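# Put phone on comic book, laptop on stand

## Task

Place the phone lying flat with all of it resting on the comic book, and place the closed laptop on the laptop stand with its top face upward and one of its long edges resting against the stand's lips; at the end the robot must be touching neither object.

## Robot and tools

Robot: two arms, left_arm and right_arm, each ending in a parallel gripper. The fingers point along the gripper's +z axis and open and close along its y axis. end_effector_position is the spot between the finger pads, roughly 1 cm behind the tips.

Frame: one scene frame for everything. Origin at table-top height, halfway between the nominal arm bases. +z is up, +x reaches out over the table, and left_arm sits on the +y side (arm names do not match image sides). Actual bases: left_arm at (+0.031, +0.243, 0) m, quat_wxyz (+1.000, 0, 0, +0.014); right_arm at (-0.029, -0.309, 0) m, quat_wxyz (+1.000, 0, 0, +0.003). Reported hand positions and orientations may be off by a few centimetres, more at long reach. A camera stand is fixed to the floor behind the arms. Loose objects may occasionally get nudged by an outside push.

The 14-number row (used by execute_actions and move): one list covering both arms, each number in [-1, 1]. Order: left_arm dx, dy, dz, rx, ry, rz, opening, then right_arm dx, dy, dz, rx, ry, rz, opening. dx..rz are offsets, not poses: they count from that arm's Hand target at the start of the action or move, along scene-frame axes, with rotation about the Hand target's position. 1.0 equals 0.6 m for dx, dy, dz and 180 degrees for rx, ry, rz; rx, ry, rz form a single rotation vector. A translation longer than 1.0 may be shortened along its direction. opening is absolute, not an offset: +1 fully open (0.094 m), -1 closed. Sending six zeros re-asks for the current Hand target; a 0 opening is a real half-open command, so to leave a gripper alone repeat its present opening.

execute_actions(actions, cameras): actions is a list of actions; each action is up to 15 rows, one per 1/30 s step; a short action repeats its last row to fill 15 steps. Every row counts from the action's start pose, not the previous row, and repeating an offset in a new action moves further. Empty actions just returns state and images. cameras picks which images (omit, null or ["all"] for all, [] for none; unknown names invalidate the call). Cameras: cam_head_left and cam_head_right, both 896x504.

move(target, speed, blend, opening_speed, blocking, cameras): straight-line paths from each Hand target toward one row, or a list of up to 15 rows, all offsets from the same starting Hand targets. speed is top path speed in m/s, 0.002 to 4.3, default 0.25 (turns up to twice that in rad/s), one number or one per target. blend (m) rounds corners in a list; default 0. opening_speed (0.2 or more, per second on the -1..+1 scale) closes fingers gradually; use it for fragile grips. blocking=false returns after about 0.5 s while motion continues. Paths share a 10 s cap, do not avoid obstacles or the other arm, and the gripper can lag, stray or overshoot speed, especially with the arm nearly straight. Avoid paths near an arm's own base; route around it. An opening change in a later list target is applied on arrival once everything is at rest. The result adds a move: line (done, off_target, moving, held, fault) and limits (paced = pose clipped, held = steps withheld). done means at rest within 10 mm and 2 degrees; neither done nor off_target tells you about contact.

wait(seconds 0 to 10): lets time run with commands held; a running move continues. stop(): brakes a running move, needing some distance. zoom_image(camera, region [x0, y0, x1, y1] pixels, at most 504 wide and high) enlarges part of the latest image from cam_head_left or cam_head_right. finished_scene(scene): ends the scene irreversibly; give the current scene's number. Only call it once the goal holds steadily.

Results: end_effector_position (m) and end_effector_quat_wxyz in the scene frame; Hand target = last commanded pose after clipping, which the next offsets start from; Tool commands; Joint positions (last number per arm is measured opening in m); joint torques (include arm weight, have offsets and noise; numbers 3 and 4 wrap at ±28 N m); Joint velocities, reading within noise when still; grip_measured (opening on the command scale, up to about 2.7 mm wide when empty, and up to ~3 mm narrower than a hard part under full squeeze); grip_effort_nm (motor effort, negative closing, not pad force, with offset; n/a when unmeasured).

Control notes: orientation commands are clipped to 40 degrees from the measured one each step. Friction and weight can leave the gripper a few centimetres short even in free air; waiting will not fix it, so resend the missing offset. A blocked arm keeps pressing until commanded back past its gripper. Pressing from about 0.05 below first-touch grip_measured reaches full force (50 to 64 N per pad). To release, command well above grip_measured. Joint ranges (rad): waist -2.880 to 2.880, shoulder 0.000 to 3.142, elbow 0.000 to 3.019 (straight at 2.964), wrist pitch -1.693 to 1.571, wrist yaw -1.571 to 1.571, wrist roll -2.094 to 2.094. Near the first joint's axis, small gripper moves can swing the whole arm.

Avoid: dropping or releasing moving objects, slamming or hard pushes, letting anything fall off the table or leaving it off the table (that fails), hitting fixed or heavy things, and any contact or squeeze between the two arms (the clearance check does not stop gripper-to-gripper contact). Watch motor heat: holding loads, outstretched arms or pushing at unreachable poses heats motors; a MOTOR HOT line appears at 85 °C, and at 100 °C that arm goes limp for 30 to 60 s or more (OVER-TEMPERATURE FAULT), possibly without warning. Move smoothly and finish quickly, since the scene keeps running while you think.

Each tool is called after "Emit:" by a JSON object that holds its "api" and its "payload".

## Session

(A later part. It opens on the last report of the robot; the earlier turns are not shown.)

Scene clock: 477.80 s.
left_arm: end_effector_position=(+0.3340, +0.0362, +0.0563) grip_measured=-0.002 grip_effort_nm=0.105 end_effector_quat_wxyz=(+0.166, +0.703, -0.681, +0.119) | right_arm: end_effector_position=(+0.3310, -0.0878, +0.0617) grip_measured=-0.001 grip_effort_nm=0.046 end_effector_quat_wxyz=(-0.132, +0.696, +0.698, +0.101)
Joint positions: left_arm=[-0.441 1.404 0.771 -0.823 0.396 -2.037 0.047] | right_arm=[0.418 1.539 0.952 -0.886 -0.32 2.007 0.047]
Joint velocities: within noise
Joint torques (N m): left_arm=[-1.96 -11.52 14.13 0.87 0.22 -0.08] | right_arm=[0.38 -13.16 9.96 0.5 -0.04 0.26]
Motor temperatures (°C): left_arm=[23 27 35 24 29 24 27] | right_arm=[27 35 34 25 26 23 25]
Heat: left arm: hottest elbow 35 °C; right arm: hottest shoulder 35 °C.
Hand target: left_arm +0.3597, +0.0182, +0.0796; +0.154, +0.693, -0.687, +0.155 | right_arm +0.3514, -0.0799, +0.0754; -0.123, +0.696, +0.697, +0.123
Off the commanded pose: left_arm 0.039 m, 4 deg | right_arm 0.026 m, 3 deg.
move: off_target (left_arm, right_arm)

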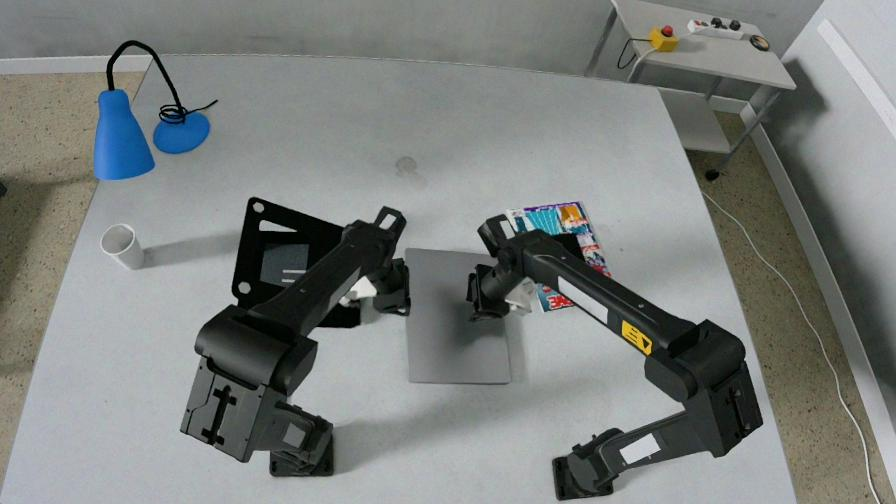

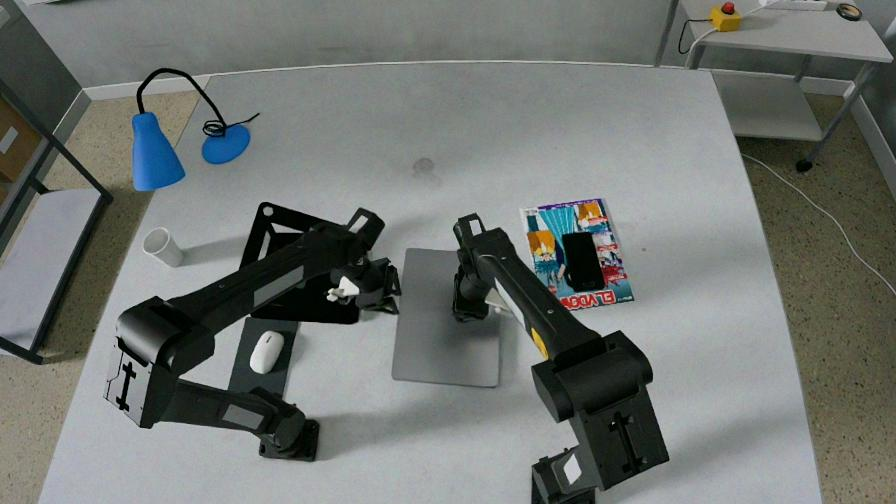

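Emit:
{"api": "move", "payload": {"target": [[-0.083,0.083,0.167,-0.107,-0.308,-0.402,-0.15,-0.067,-0.267,0.167,0.131,-0.289,0.413,-0.15],[-0.083,0.075,-0.04,-0.107,-0.308,-0.402,-0.15,-0.068,-0.225,-0.03,0.131,-0.289,0.413,-0.15]], "speed": 0.3}}

Emit:
{"api": "zoom_image", "payload": {"camera": "cam_head_left", "region": [330, 230, 550, 410]}}

Emit:
{"api": "zoom_image", "payload": {"camera": "cam_head_right", "region": [330, 230, 550, 410]}}

Scene clock: 512.57 s.
left_arm: end_effector_position=(+0.3098, +0.0630, +0.0592) grip_measured=-0.148 grip_effort_nm=-0.081 end_effector_quat_wxyz=(+0.002, +0.006, +0.907, -0.421) | right_arm: end_effector_position=(+0.3129, -0.2198, +0.0637) grip_measured=-0.149 grip_effort_nm=-0.076 end_effector_quat_wxyz=(+0.008, +0.000, +0.907, +0.421)
Joint positions: left_arm=[-0.193 1.336 0.55 -0.597 0.853 -0.237 0.04] | right_arm=[-0.131 1.528 0.771 -0.938 -0.863 -0.183 0.04]
Joint velocities: within noise
Joint torques (N m): left_arm=[-0.73 -7.94 7.34 1.06 0.59 -0.04] | right_arm=[1.49 -10.99 5.53 0.4 -0.51 0.15]
Motor temperatures (°C): left_arm=[23 27 36 24 27 24 27] | right_arm=[27 35 38 25 24 23 25]
Heat: left arm: hottest elbow 36 °C; right arm: hottest elbow 38 °C.
Hand target: left_arm +0.3100, +0.0633, +0.0557; +0.000, +0.001, +0.907, -0.422 | right_arm +0.3106, -0.2150, +0.0573; -0.001, +0.000, +0.906, +0.422
Off the commanded pose: left_arm 0.004 m, 1 deg | right_arm 0.008 m, 1 deg.
move: done

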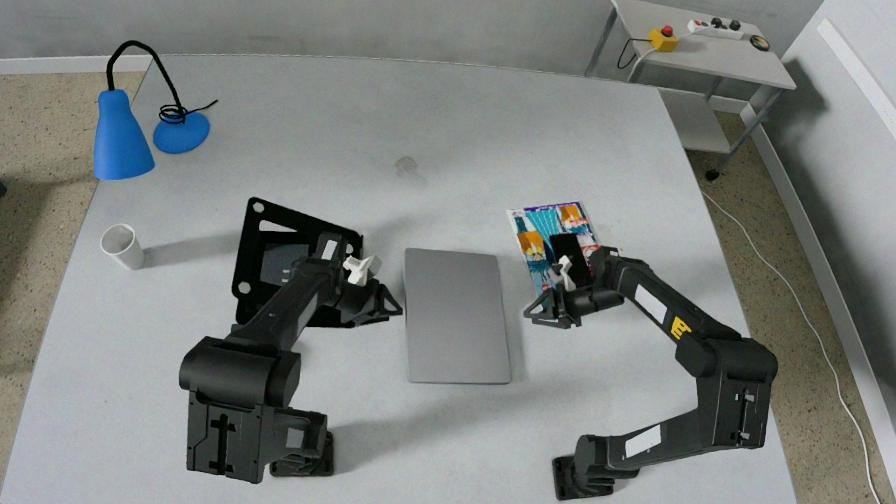

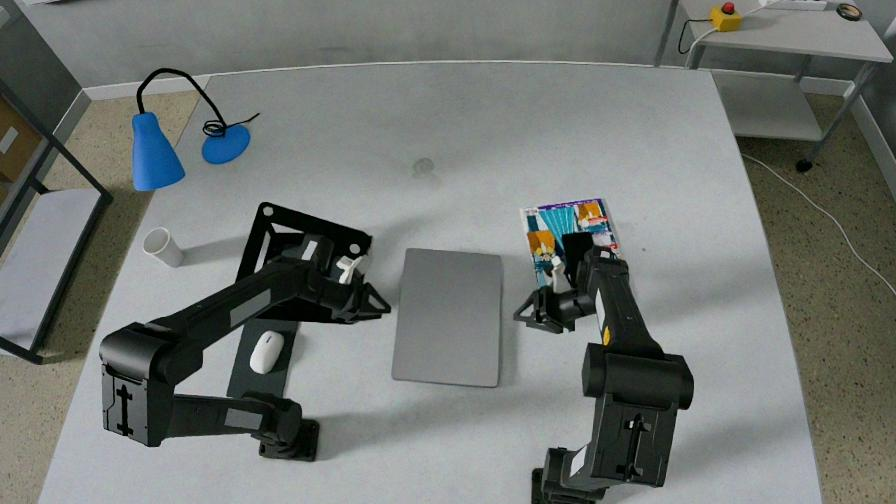

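Scaled by 2.291.

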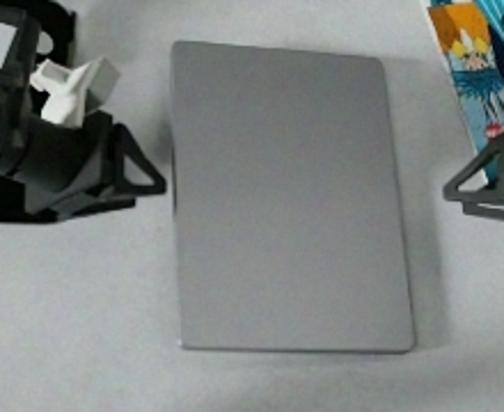

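Scaled by 2.291.

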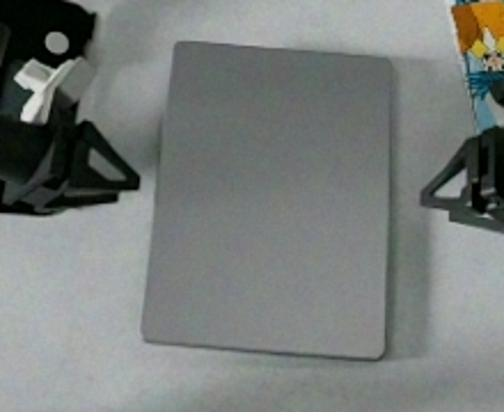

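Emit:
{"api": "move", "payload": {"target": [[0,0,-0.05,0,0,0,-0.15,0,0.03,-0.058,0,0,0,-0.15]], "speed": 0.08}}

Emit:
{"api": "zoom_image", "payload": {"camera": "cam_head_left", "region": [330, 230, 550, 410]}}

Emit:
{"api": "zoom_image", "payload": {"camera": "cam_head_right", "region": [330, 230, 550, 410]}}

Scene clock: 518.03 s.
left_arm: end_effector_position=(+0.3120, +0.0626, +0.0298) grip_measured=-0.148 grip_effort_nm=-0.085 end_effector_quat_wxyz=(+0.003, +0.006, +0.907, -0.421) | right_arm: end_effector_position=(+0.3168, -0.2020, +0.0314) grip_measured=-0.149 grip_effort_nm=-0.081 end_effector_quat_wxyz=(+0.012, -0.002, +0.907, +0.421)
Joint positions: left_arm=[-0.193 1.428 0.524 -0.476 0.853 -0.238 0.04] | right_arm=[-0.078 1.594 0.732 -0.763 -0.868 -0.103 0.04]
Joint velocities: within noise
Joint torques (N m): left_arm=[-1.03 -8.82 6.27 0.99 0.53 -0.03] | right_arm=[1.44 -10.99 4.51 0.43 -0.52 0.11]
Motor temperatures (°C): left_arm=[23 27 36 24 27 24 27] | right_arm=[27 35 38 25 25 23 25]
Heat: left arm: hottest elbow 36 °C; right arm: hottest elbow 38 °C.
Hand target: left_arm +0.3099, +0.0633, +0.0256; +0.000, +0.001, +0.907, -0.422 | right_arm +0.3105, -0.1970, +0.0225; -0.001, +0.000, +0.906, +0.422
Off the commanded pose: left_arm 0.005 m, 1 deg | right_arm 0.012 m, 2 deg.
move: off_target (right_arm)

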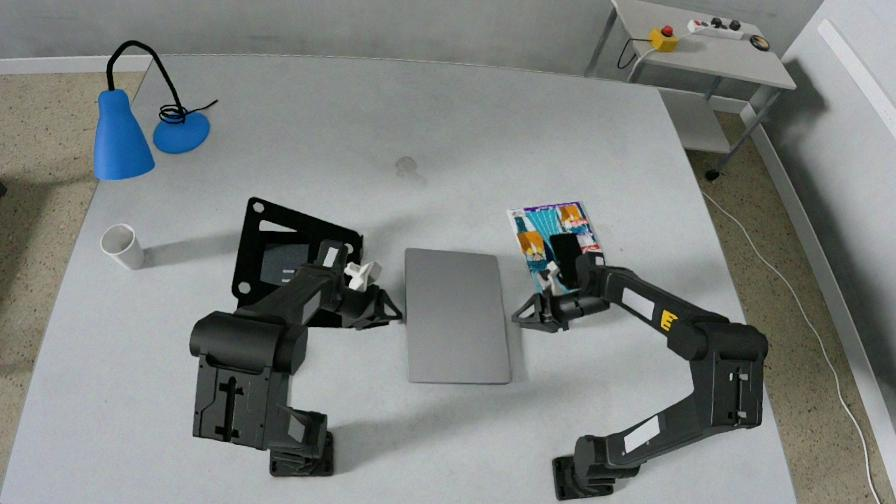

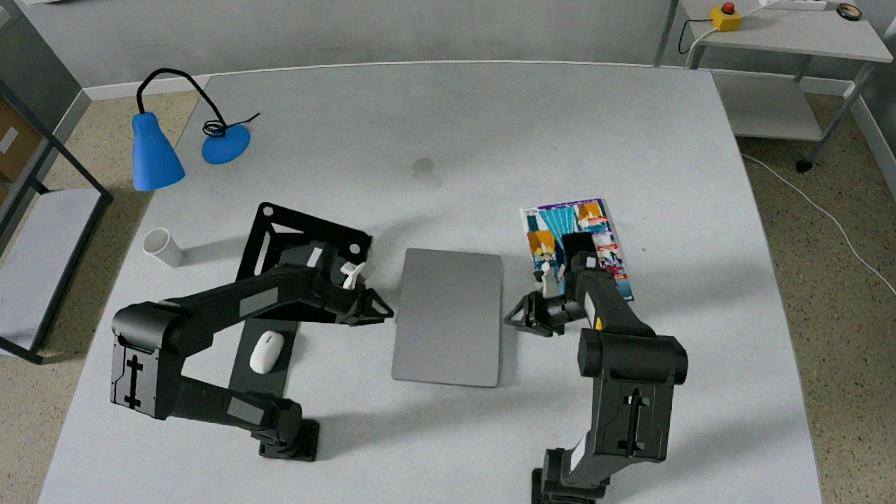

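Scaled by 2.291.

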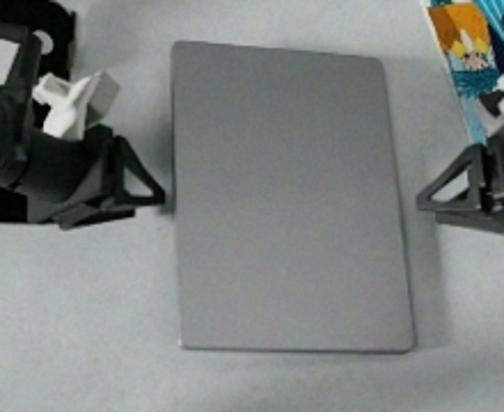

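Scaled by 2.291.

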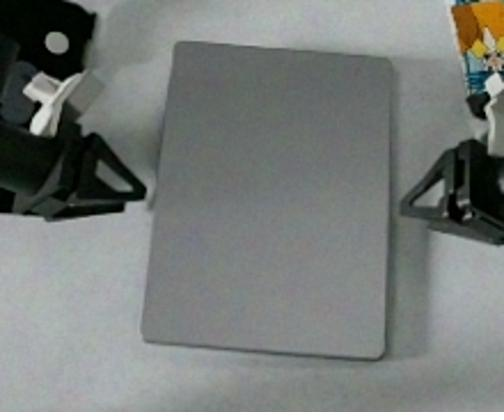

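Emit:
{"api": "move", "payload": {"target": [[0,0,-0.02,0,0,0,-0.15,-0.01,0.0,-0.02,0,0,0,-0.15],[0,-0.04,-0.02,0,0,0,-0.15,-0.01,0.08,-0.02,0,0,0,-0.15]], "speed": 0.06}}

Emit:
{"api": "zoom_image", "payload": {"camera": "cam_head_left", "region": [330, 230, 550, 410]}}

Emit:
{"api": "zoom_image", "payload": {"camera": "cam_head_right", "region": [330, 230, 550, 410]}}

Scene clock: 522.53 s.
left_arm: end_effector_position=(+0.3194, +0.0524, +0.0227) grip_measured=-0.150 grip_effort_nm=0.007 end_effector_quat_wxyz=(+0.010, -0.012, +0.904, -0.426) | right_arm: end_effector_position=(+0.3207, -0.1616, +0.0255) grip_measured=-0.149 grip_effort_nm=-0.046 end_effector_quat_wxyz=(+0.020, +0.009, +0.904, +0.427)
Joint positions: left_arm=[-0.223 1.456 0.51 -0.354 0.849 -0.344 0.04] | right_arm=[0.036 1.586 0.688 -0.555 -0.877 0.116 0.04]
Joint velocities: within noise
Joint torques (N m): left_arm=[-5.01 -8.41 5.76 1.74 -0.01 -0.11] | right_arm=[3.19 -10.87 3.52 0.98 -0.16 0.16]
Motor temperatures (°C): left_arm=[23 27 36 24 27 24 27] | right_arm=[27 35 37 25 25 23 25]
Heat: left arm: hottest elbow 36 °C; right arm: hottest elbow 37 °C.
Hand target: left_arm +0.3098, +0.0393, +0.0136; +0.000, +0.001, +0.907, -0.422 | right_arm +0.3045, -0.1489, +0.0105; -0.001, +0.000, +0.906, +0.423
Off the commanded pose: left_arm 0.019 m, 2 deg | right_arm 0.026 m, 3 deg.
move: off_target (left_arm, right_arm)

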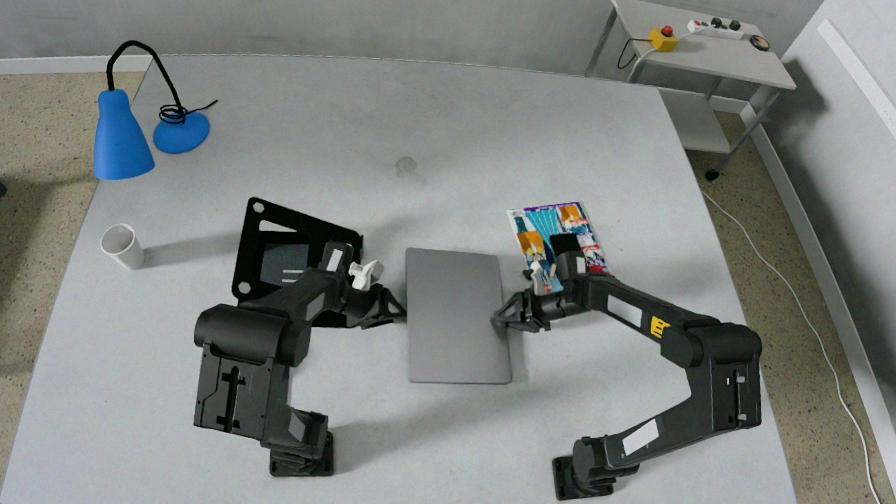

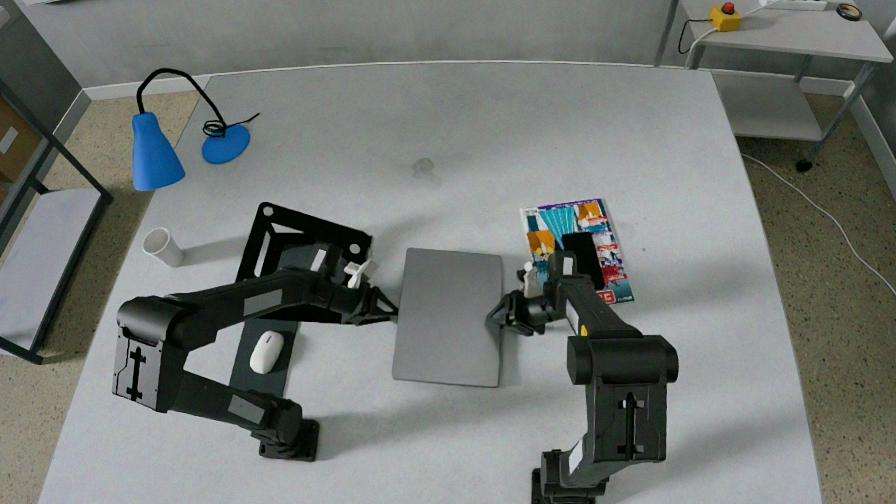

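Scaled by 2.291.

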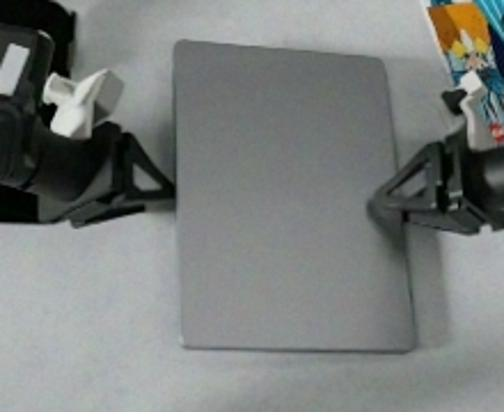

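Scaled by 2.291.

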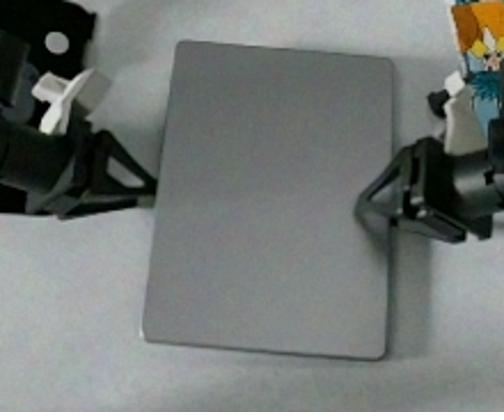

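Emit:
{"api": "move", "payload": {"target": [[0,0.0,0,0,0,0,-0.15,0.015,0.0,0.015,0,0,0,-0.95]], "speed": 0.06, "opening_speed": 0.6}}

Emit:
{"api": "zoom_image", "payload": {"camera": "cam_head_left", "region": [330, 230, 550, 410]}}

Emit:
{"api": "zoom_image", "payload": {"camera": "cam_head_right", "region": [330, 230, 550, 410]}}

Scene clock: 528.57 s.
left_arm: end_effector_position=(+0.3194, +0.0524, +0.0229) grip_measured=-0.150 grip_effort_nm=0.027 end_effector_quat_wxyz=(+0.010, -0.013, +0.904, -0.426) | right_arm: end_effector_position=(+0.3208, -0.1667, +0.0199) grip_measured=-0.670 grip_effort_nm=-0.989 end_effector_quat_wxyz=(+0.020, +0.012, +0.913, +0.408)
Joint positions: left_arm=[-0.223 1.455 0.51 -0.354 0.849 -0.346 0.04] | right_arm=[0.035 1.586 0.688 -0.559 -0.835 0.116 0.016]
Joint velocities: within noise
Joint torques (N m): left_arm=[-5.25 -8.53 5.82 1.91 -0.04 -0.11] | right_arm=[3.25 -10.99 5.75 -0.08 -1.56 0.15]
Motor temperatures (°C): left_arm=[23 27 35 24 27 24 27] | right_arm=[27 35 36 25 25 23 25]
Heat: left arm: hottest elbow 35 °C; right arm: hottest elbow 36 °C.
Hand target: left_arm +0.3098, +0.0393, +0.0137; +0.000, +0.001, +0.907, -0.422 | right_arm +0.3135, -0.1489, +0.0195; -0.001, +0.000, +0.906, +0.423
Off the commanded pose: left_arm 0.019 m, 2 deg | right_arm 0.019 m, 3 deg.
move: off_target (left_arm, right_arm)

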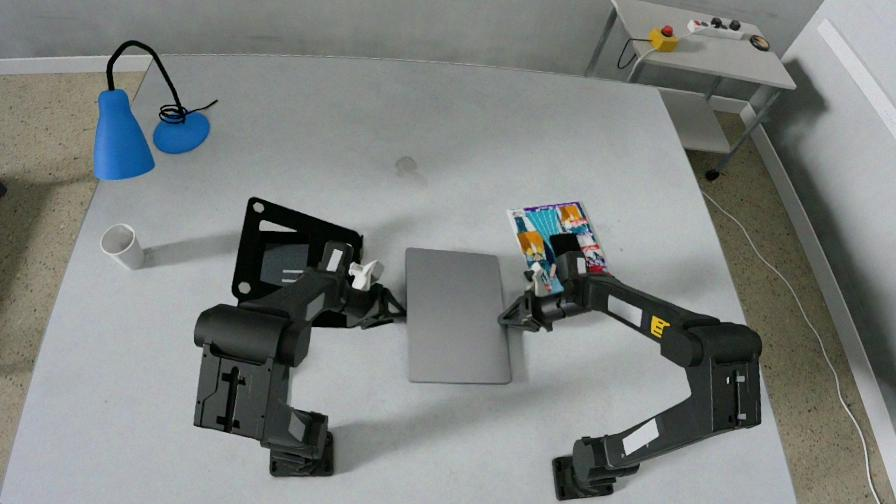

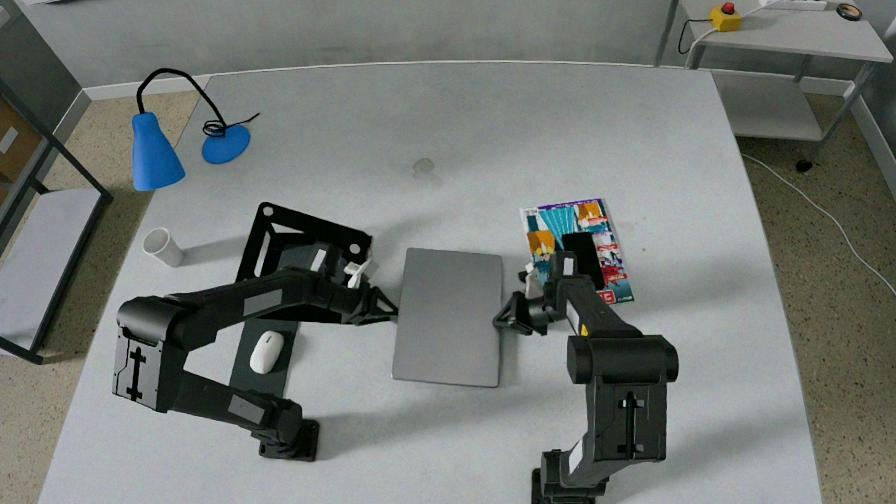

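Scaled by 2.291.

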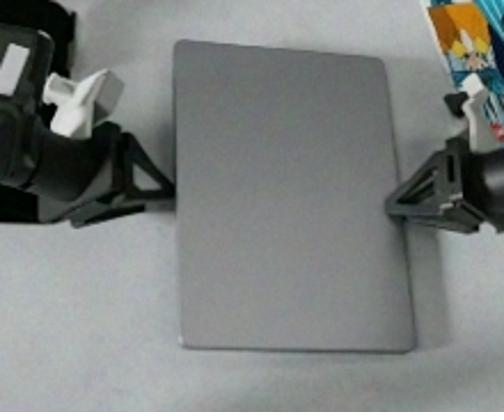

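Scaled by 2.291.

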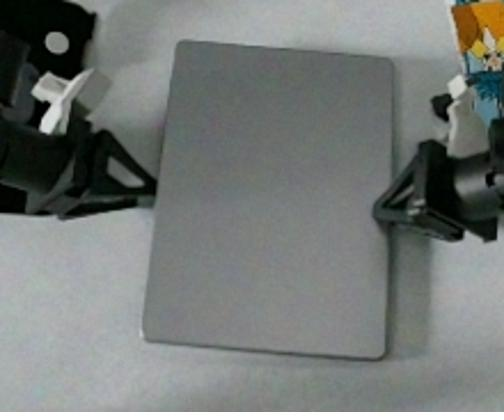

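Emit:
{"api": "move", "payload": {"target": [0,-0.025,-0.01,0,0,0,-0.15,0,0,0,0,0,0,-0.95], "speed": 0.05, "cameras": []}}

Emit:
{"api": "move", "payload": {"target": [0,0,0,0,0,0,-0.95,0,0,0,0,0,0,-0.95], "opening_speed": 0.6}}

Scene clock: 547.13 s.
left_arm: end_effector_position=(+0.3221, +0.0506, +0.0224) grip_measured=-0.151 grip_effort_nm=0.081 end_effector_quat_wxyz=(+0.017, -0.030, +0.904, -0.427) | right_arm: end_effector_position=(+0.3210, -0.1679, +0.0199) grip_measured=-0.678 grip_effort_nm=-1.033 end_effector_quat_wxyz=(+0.020, +0.014, +0.913, +0.408)
Joint positions: left_arm=[-0.23 1.449 0.496 -0.301 0.838 -0.41 0.04] | right_arm=[0.031 1.586 0.688 -0.561 -0.835 0.116 0.015]
Joint velocities: within noise
Joint torques (N m): left_arm=[-8 -6.01 6.5 2.39 -0.08 -0.08] | right_arm=[3.43 -11.16 5.74 -0.01 -1.56 0.14]
Motor temperatures (°C): left_arm=[23 27 34 24 27 24 27] | right_arm=[27 35 35 25 28 23 26]
Heat: left arm: hottest elbow 34 °C; right arm: hottest shoulder 35 °C.
Hand target: left_arm +0.3099, +0.0243, +0.0077; +0.000, +0.001, +0.907, -0.422 | right_arm +0.3136, -0.1490, +0.0195; -0.001, +0.000, +0.906, +0.422
Off the commanded pose: left_arm 0.033 m, 4 deg | right_arm 0.020 m, 3 deg.
move: off_target (left_arm, right_arm)
No camera images: "cameras" was empty.

Scene clock: 548.83 s.
left_arm: end_effector_position=(+0.3122, +0.0303, +0.0094) grip_measured=-0.947 grip_effort_nm=-0.081 end_effector_quat_wxyz=(+0.003, -0.004, +0.908, -0.419) | right_arm: end_effector_position=(+0.3193, -0.1638, +0.0222) grip_measured=-0.865 grip_effort_nm=-1.033 end_effector_quat_wxyz=(+0.017, +0.011, +0.909, +0.416)
Joint positions: left_arm=[-0.306 1.494 0.496 -0.25 0.818 -0.427 0.002] | right_arm=[0.037 1.586 0.688 -0.564 -0.854 0.116 0.006]
Joint velocities: within noise
Joint torques (N m): left_arm=[-2.78 -9 6.3 1.5 0.62 0.03] | right_arm=[3.14 -11.11 5.71 0.1 -0.94 0.15]
Motor temperatures (°C): left_arm=[23 27 34 24 27 24 27] | right_arm=[27 35 35 25 28 23 26]
Heat: left arm: hottest elbow 34 °C; right arm: hottest shoulder 35 °C.
Hand target: left_arm +0.3099, +0.0243, +0.0076; +0.000, +0.001, +0.907, -0.422 | right_arm +0.3136, -0.1490, +0.0195; -0.001, +0.000, +0.906, +0.422
Off the commanded pose: left_arm 0.007 m, 1 deg | right_arm 0.016 m, 2 deg.
move: off_target (right_arm)

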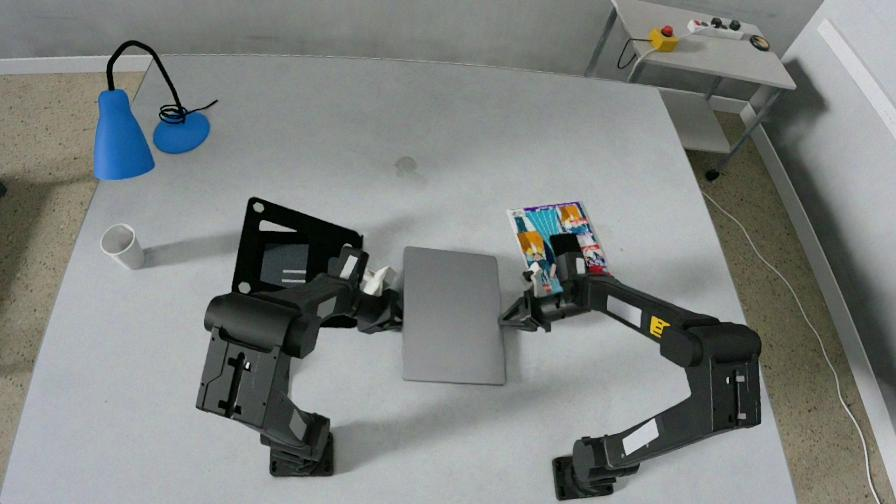

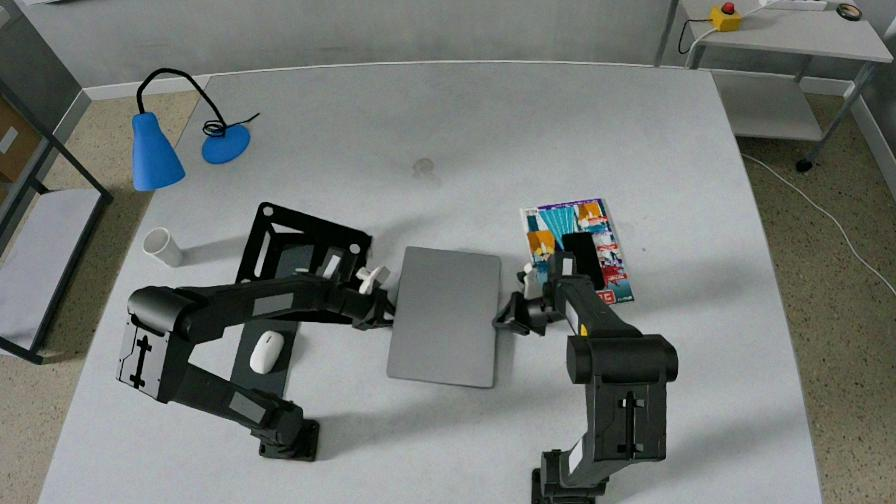

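Emit:
{"api": "zoom_image", "payload": {"camera": "cam_head_right", "region": [340, 250, 560, 390]}}

Emit:
{"api": "zoom_image", "payload": {"camera": "cam_head_left", "region": [340, 250, 560, 390]}}

Scaled by 2.291.

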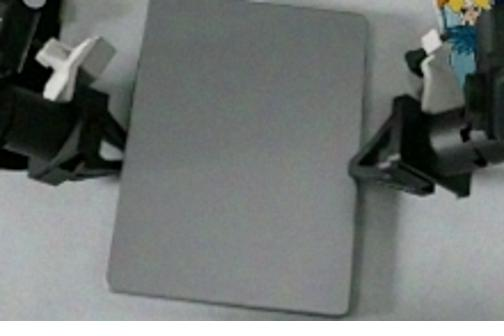

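Scaled by 2.291.

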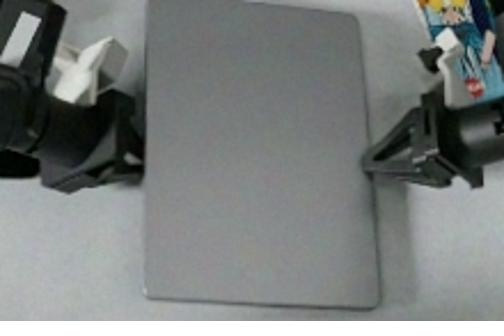

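Emit:
{"api": "move", "payload": {"target": [[0,-0.02,0,0,0,0,-0.95,0,-0.01,-0.01,0,0,0,-0.4],[0,-0.03,0,0,0,0,-0.95,0,0.05,-0.015,0,0,0,-0.4]], "speed": 0.06, "cameras": ["cam_head_left"]}}

Emit:
{"api": "zoom_image", "payload": {"camera": "cam_head_left", "region": [340, 250, 560, 390]}}

Scene clock: 558.57 s.
left_arm: end_effector_position=(+0.3131, +0.0271, +0.0091) grip_measured=-0.950 grip_effort_nm=-0.007 end_effector_quat_wxyz=(+0.002, -0.018, +0.907, -0.420) | right_arm: end_effector_position=(+0.3239, -0.1541, +0.0218) grip_measured=-0.401 grip_effort_nm=0.027 end_effector_quat_wxyz=(+0.017, +0.037, +0.910, +0.413)
Joint positions: left_arm=[-0.316 1.494 0.491 -0.219 0.812 -0.478 0.002] | right_arm=[0.068 1.58 0.679 -0.496 -0.839 0.233 0.028]
Joint velocities: within noise
Joint torques (N m): left_arm=[-6.12 -9.11 7.06 2.37 0.08 -0.27] | right_arm=[6.59 -9.52 5.03 2.06 -1.08 0.18]
Motor temperatures (°C): left_arm=[23 27 34 24 27 24 27] | right_arm=[27 35 35 25 27 23 26]
Heat: left arm: hottest elbow 34 °C; right arm: hottest shoulder 35 °C.
Hand target: left_arm +0.3098, +0.0063, +0.0075; +0.000, +0.001, +0.907, -0.422 | right_arm +0.3134, -0.1189, +0.0105; -0.001, +0.000, +0.906, +0.423
Off the commanded pose: left_arm 0.021 m, 2 deg | right_arm 0.038 m, 5 deg.
move: off_target (left_arm, right_arm)
Images, in order (width x height): cam_head_left 896x504.

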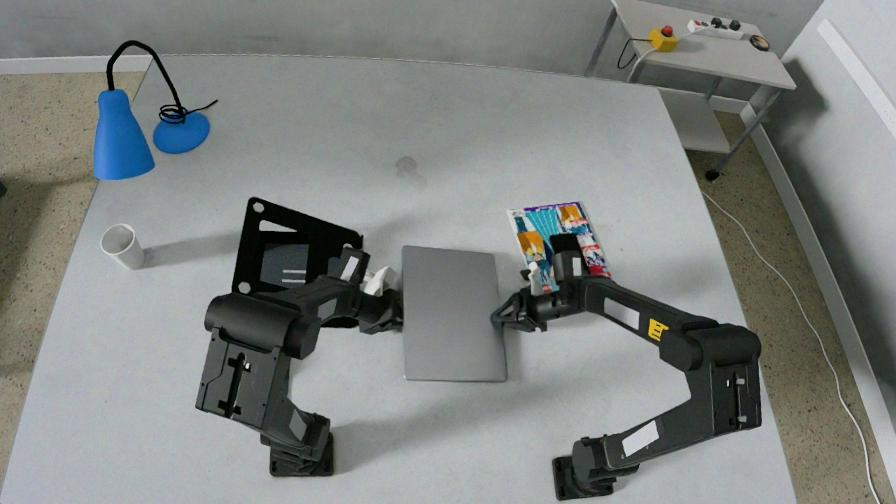

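Scaled by 2.291.

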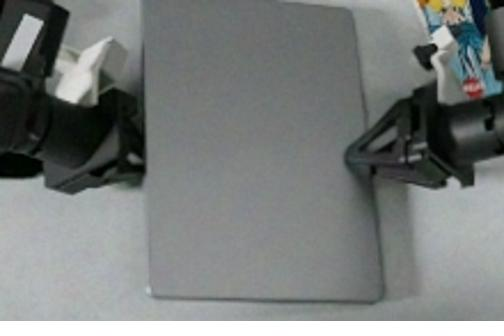

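Emit:
{"api": "move", "payload": {"target": [0,0,0,0,0,0,-0.95,0,0,0,0,0,0,-0.95], "opening_speed": 0.6, "cameras": ["cam_head_left"]}}

Emit:
{"api": "zoom_image", "payload": {"camera": "cam_head_left", "region": [340, 250, 560, 390]}}

Scene clock: 561.47 s.
left_arm: end_effector_position=(+0.3133, +0.0271, +0.0093) grip_measured=-0.950 grip_effort_nm=0.007 end_effector_quat_wxyz=(+0.003, -0.018, +0.907, -0.420) | right_arm: end_effector_position=(+0.3257, -0.1557, +0.0200) grip_measured=-0.644 grip_effort_nm=-0.989 end_effector_quat_wxyz=(+0.021, +0.037, +0.912, +0.407)
Joint positions: left_arm=[-0.316 1.494 0.491 -0.219 0.812 -0.478 0.002] | right_arm=[0.068 1.58 0.678 -0.487 -0.824 0.233 0.017]
Joint velocities: within noise
Joint torques (N m): left_arm=[-5.95 -9 7.05 2.28 0.11 -0.24] | right_arm=[6.53 -9.64 5.09 1.66 -1.57 0.17]
Motor temperatures (°C): left_arm=[23 27 34 24 27 24 27] | right_arm=[27 34 35 25 27 23 26]
Heat: left arm: hottest elbow 34 °C; right arm: hottest elbow 35 °C.
Hand target: left_arm +0.3099, +0.0062, +0.0076; +0.000, +0.001, +0.907, -0.422 | right_arm +0.3135, -0.1189, +0.0105; -0.001, +0.000, +0.906, +0.422
Off the commanded pose: left_arm 0.021 m, 2 deg | right_arm 0.040 m, 5 deg.
move: off_target (left_arm, right_arm)
Images, in order (width x height): cam_head_left 896x504.

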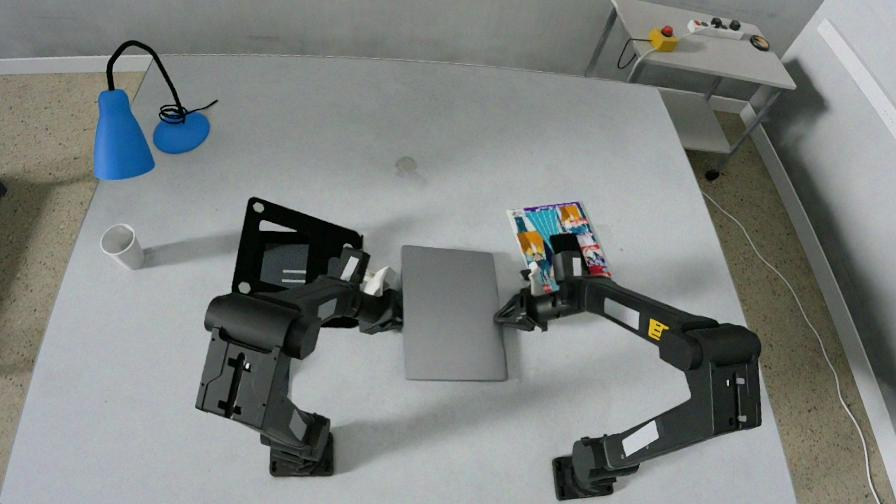

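Scaled by 2.291.

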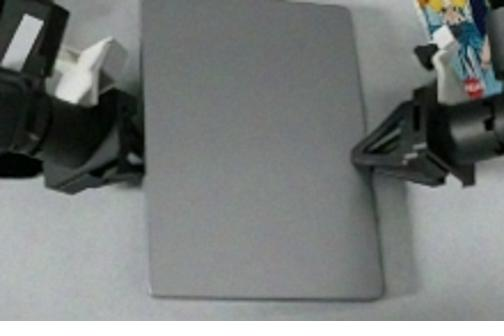

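Emit:
{"api": "move", "payload": {"target": [[0,0,0,0,0,0,-0.95,0,-0.02,0.04,0,0,0,-0.95],[0,0,0,0,0,0,-0.95,0,-0.02,0.13,0,0,0,-0.95]], "speed": 0.06}}

Emit:
{"api": "zoom_image", "payload": {"camera": "cam_head_left", "region": [340, 220, 580, 390]}}

Scene clock: 569.67 s.
left_arm: end_effector_position=(+0.3144, +0.0271, +0.0093) grip_measured=-0.950 grip_effort_nm=0.002 end_effector_quat_wxyz=(+0.005, -0.018, +0.907, -0.420) | right_arm: end_effector_position=(+0.2921, -0.1612, +0.0482) grip_measured=-0.868 grip_effort_nm=-1.018 end_effector_quat_wxyz=(-0.030, +0.048, +0.919, +0.390)
Joint positions: left_arm=[-0.316 1.494 0.491 -0.214 0.81 -0.479 0.002] | right_arm=[0.067 1.472 0.682 -0.731 -0.802 0.198 0.006]
Joint velocities: within noise
Joint torques (N m): left_arm=[-6.3 -8.7 7.23 2.26 0.16 -0.27] | right_arm=[4.48 -14.74 10.36 -0.09 -2.58 0.05]
Motor temperatures (°C): left_arm=[23 27 33 24 27 24 27] | right_arm=[27 34 35 25 29 23 26]
Heat: left arm: hottest elbow 33 °C; right arm: hottest elbow 35 °C.
Hand target: left_arm +0.3099, +0.0063, +0.0076; +0.000, +0.001, +0.907, -0.422 | right_arm +0.3135, -0.1310, +0.0886; -0.001, +0.000, +0.906, +0.423
Off the commanded pose: left_arm 0.021 m, 2 deg | right_arm 0.055 m, 8 deg.
move: off_target (left_arm, right_arm)

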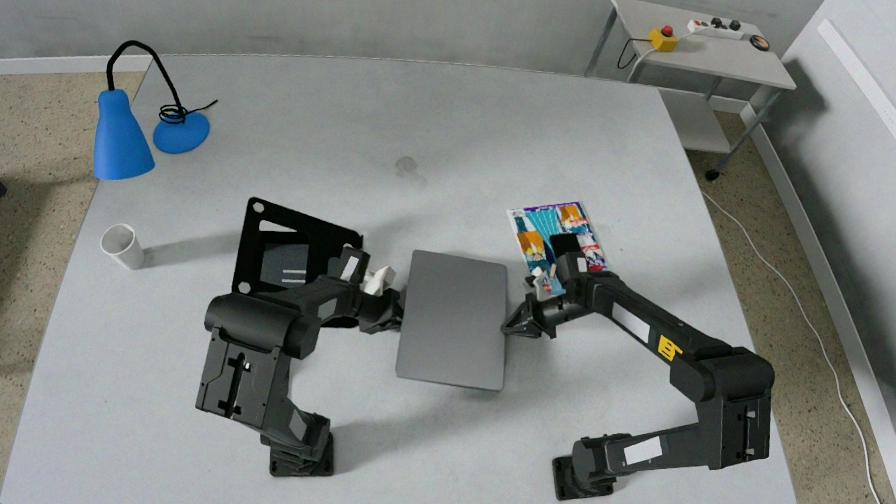

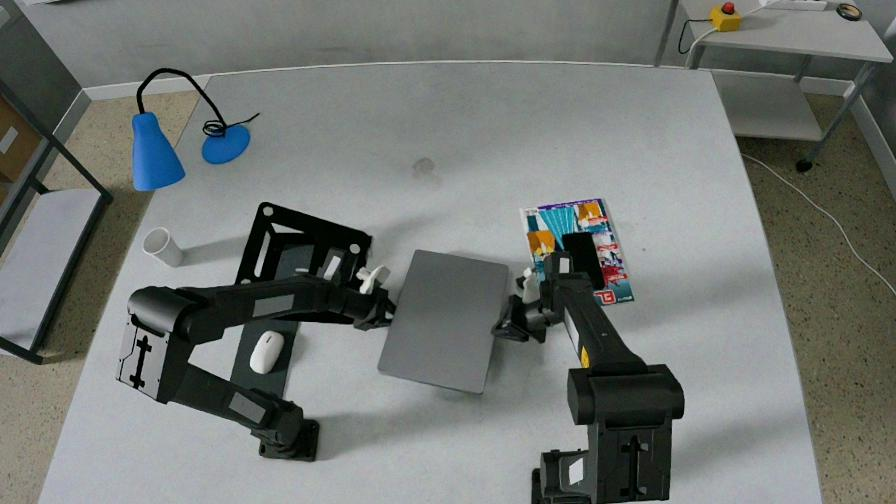

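Scaled by 2.100.

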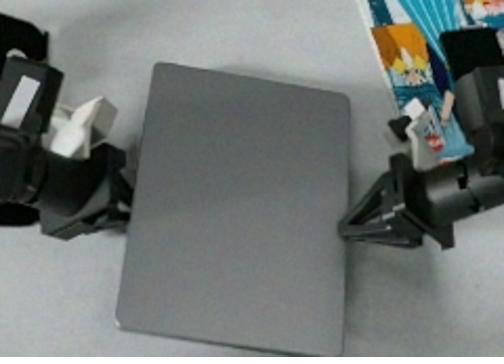

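Emit:
{"api": "move", "payload": {"target": [[0,0,0,0,0,0,-0.95,0,-0.02,-0.1,0,0,0,-0.95],[0,0,0,0,0,0,-0.95,0,-0.03,-0.13,0,0,0,-0.35],[0,-0.02,0,0,0,0,-0.95,0,0.08,-0.135,0,0,0,-0.35]], "speed": 0.08}}

Emit:
{"api": "zoom_image", "payload": {"camera": "cam_head_left", "region": [340, 220, 580, 390]}}

Scene clock: 578.50 s.
left_arm: end_effector_position=(+0.3164, +0.0231, +0.0095) grip_measured=-0.950 grip_effort_nm=0.022 end_effector_quat_wxyz=(+0.007, -0.028, +0.907, -0.420) | right_arm: end_effector_position=(+0.3384, -0.1384, +0.0230) grip_measured=-0.350 grip_effort_nm=-0.017 end_effector_quat_wxyz=(+0.039, +0.050, +0.913, +0.402)
Joint positions: left_arm=[-0.33 1.494 0.489 -0.185 0.798 -0.526 0.002] | right_arm=[0.121 1.572 0.678 -0.384 -0.79 0.359 0.031]
Joint velocities: within noise
Joint torques (N m): left_arm=[-8.06 -8.18 7.69 2.73 0.12 -0.29] | right_arm=[9.17 -8.82 4.75 2.06 -1.95 0.19]
Motor temperatures (°C): left_arm=[23 27 33 24 27 24 27] | right_arm=[27 34 36 25 31 23 26]
Heat: left arm: hottest elbow 33 °C; right arm: hottest elbow 36 °C.
Hand target: left_arm +0.3098, -0.0058, +0.0076; +0.000, +0.001, +0.907, -0.422 | right_arm +0.3136, -0.0829, +0.0076; -0.001, +0.000, +0.906, +0.423
Off the commanded pose: left_arm 0.030 m, 3 deg | right_arm 0.063 m, 8 deg.
move: off_target (left_arm, right_arm); target 2's new opening was sent with right_arm's hand 0.017 m and 2 deg from that target

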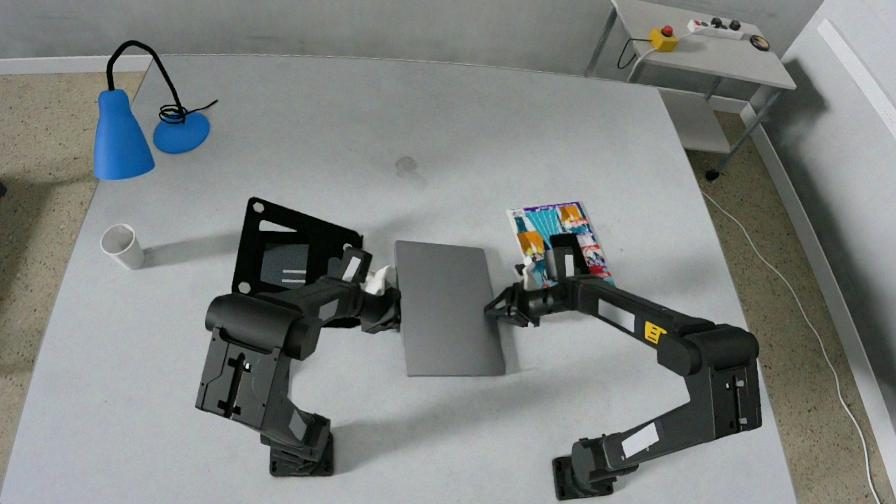

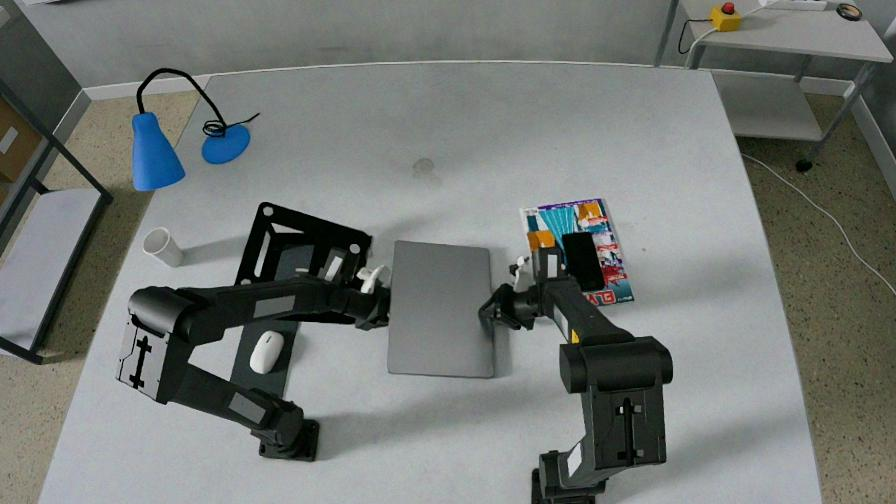

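Scaled by 2.100.

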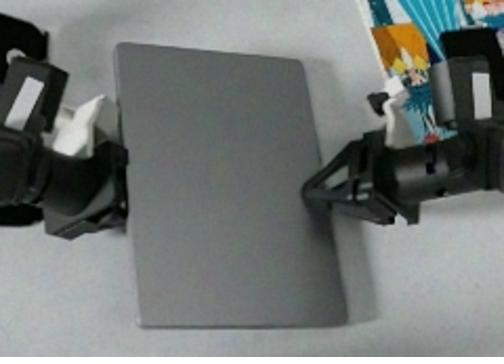

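Emit:
{"api": "move", "payload": {"target": [0,0,0,0,0,0,-0.95,0.03,-0.03,0.02,0,0,0,-0.95], "opening_speed": 1.0}}

Emit:
{"api": "zoom_image", "payload": {"camera": "cam_head_left", "region": [340, 220, 580, 390]}}

Scene clock: 581.57 s.
left_arm: end_effector_position=(+0.3165, +0.0231, +0.0096) grip_measured=-0.950 grip_effort_nm=0.046 end_effector_quat_wxyz=(+0.007, -0.028, +0.907, -0.420) | right_arm: end_effector_position=(+0.3382, -0.1452, +0.0221) grip_measured=-0.775 grip_effort_nm=-1.038 end_effector_quat_wxyz=(+0.037, +0.037, +0.916, +0.398)
Joint positions: left_arm=[-0.33 1.493 0.489 -0.184 0.798 -0.526 0.002] | right_arm=[0.104 1.578 0.69 -0.429 -0.791 0.296 0.011]
Joint velocities: within noise
Joint torques (N m): left_arm=[-8.12 -8 7.34 2.55 0.11 -0.27] | right_arm=[6.83 -8.88 8.08 0.14 -2.32 0.21]
Motor temperatures (°C): left_arm=[23 27 33 24 27 24 27] | right_arm=[27 34 36 25 32 23 26]
Heat: left arm: hottest elbow 33 °C; right arm: hottest elbow 36 °C.
Hand target: left_arm +0.3099, -0.0058, +0.0076; +0.000, +0.001, +0.907, -0.422 | right_arm +0.3316, -0.1010, +0.0195; -0.001, +0.000, +0.906, +0.422
Off the commanded pose: left_arm 0.030 m, 4 deg | right_arm 0.045 m, 7 deg.
move: off_target (left_arm, right_arm)

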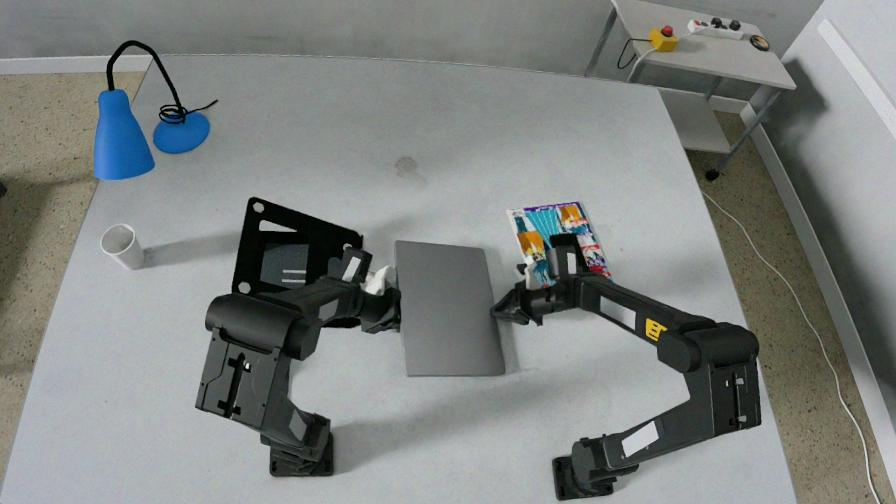

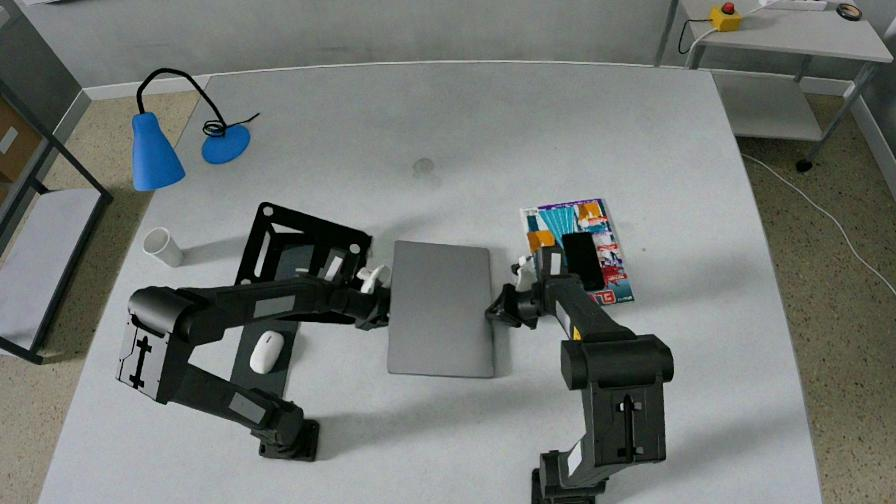

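Scaled by 2.100.

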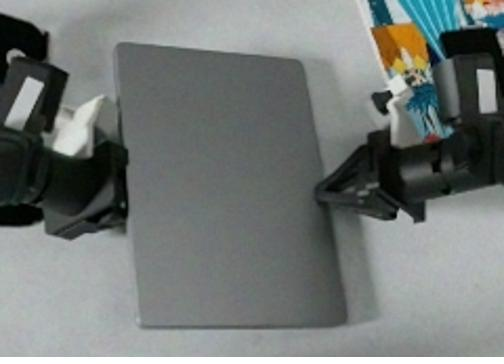

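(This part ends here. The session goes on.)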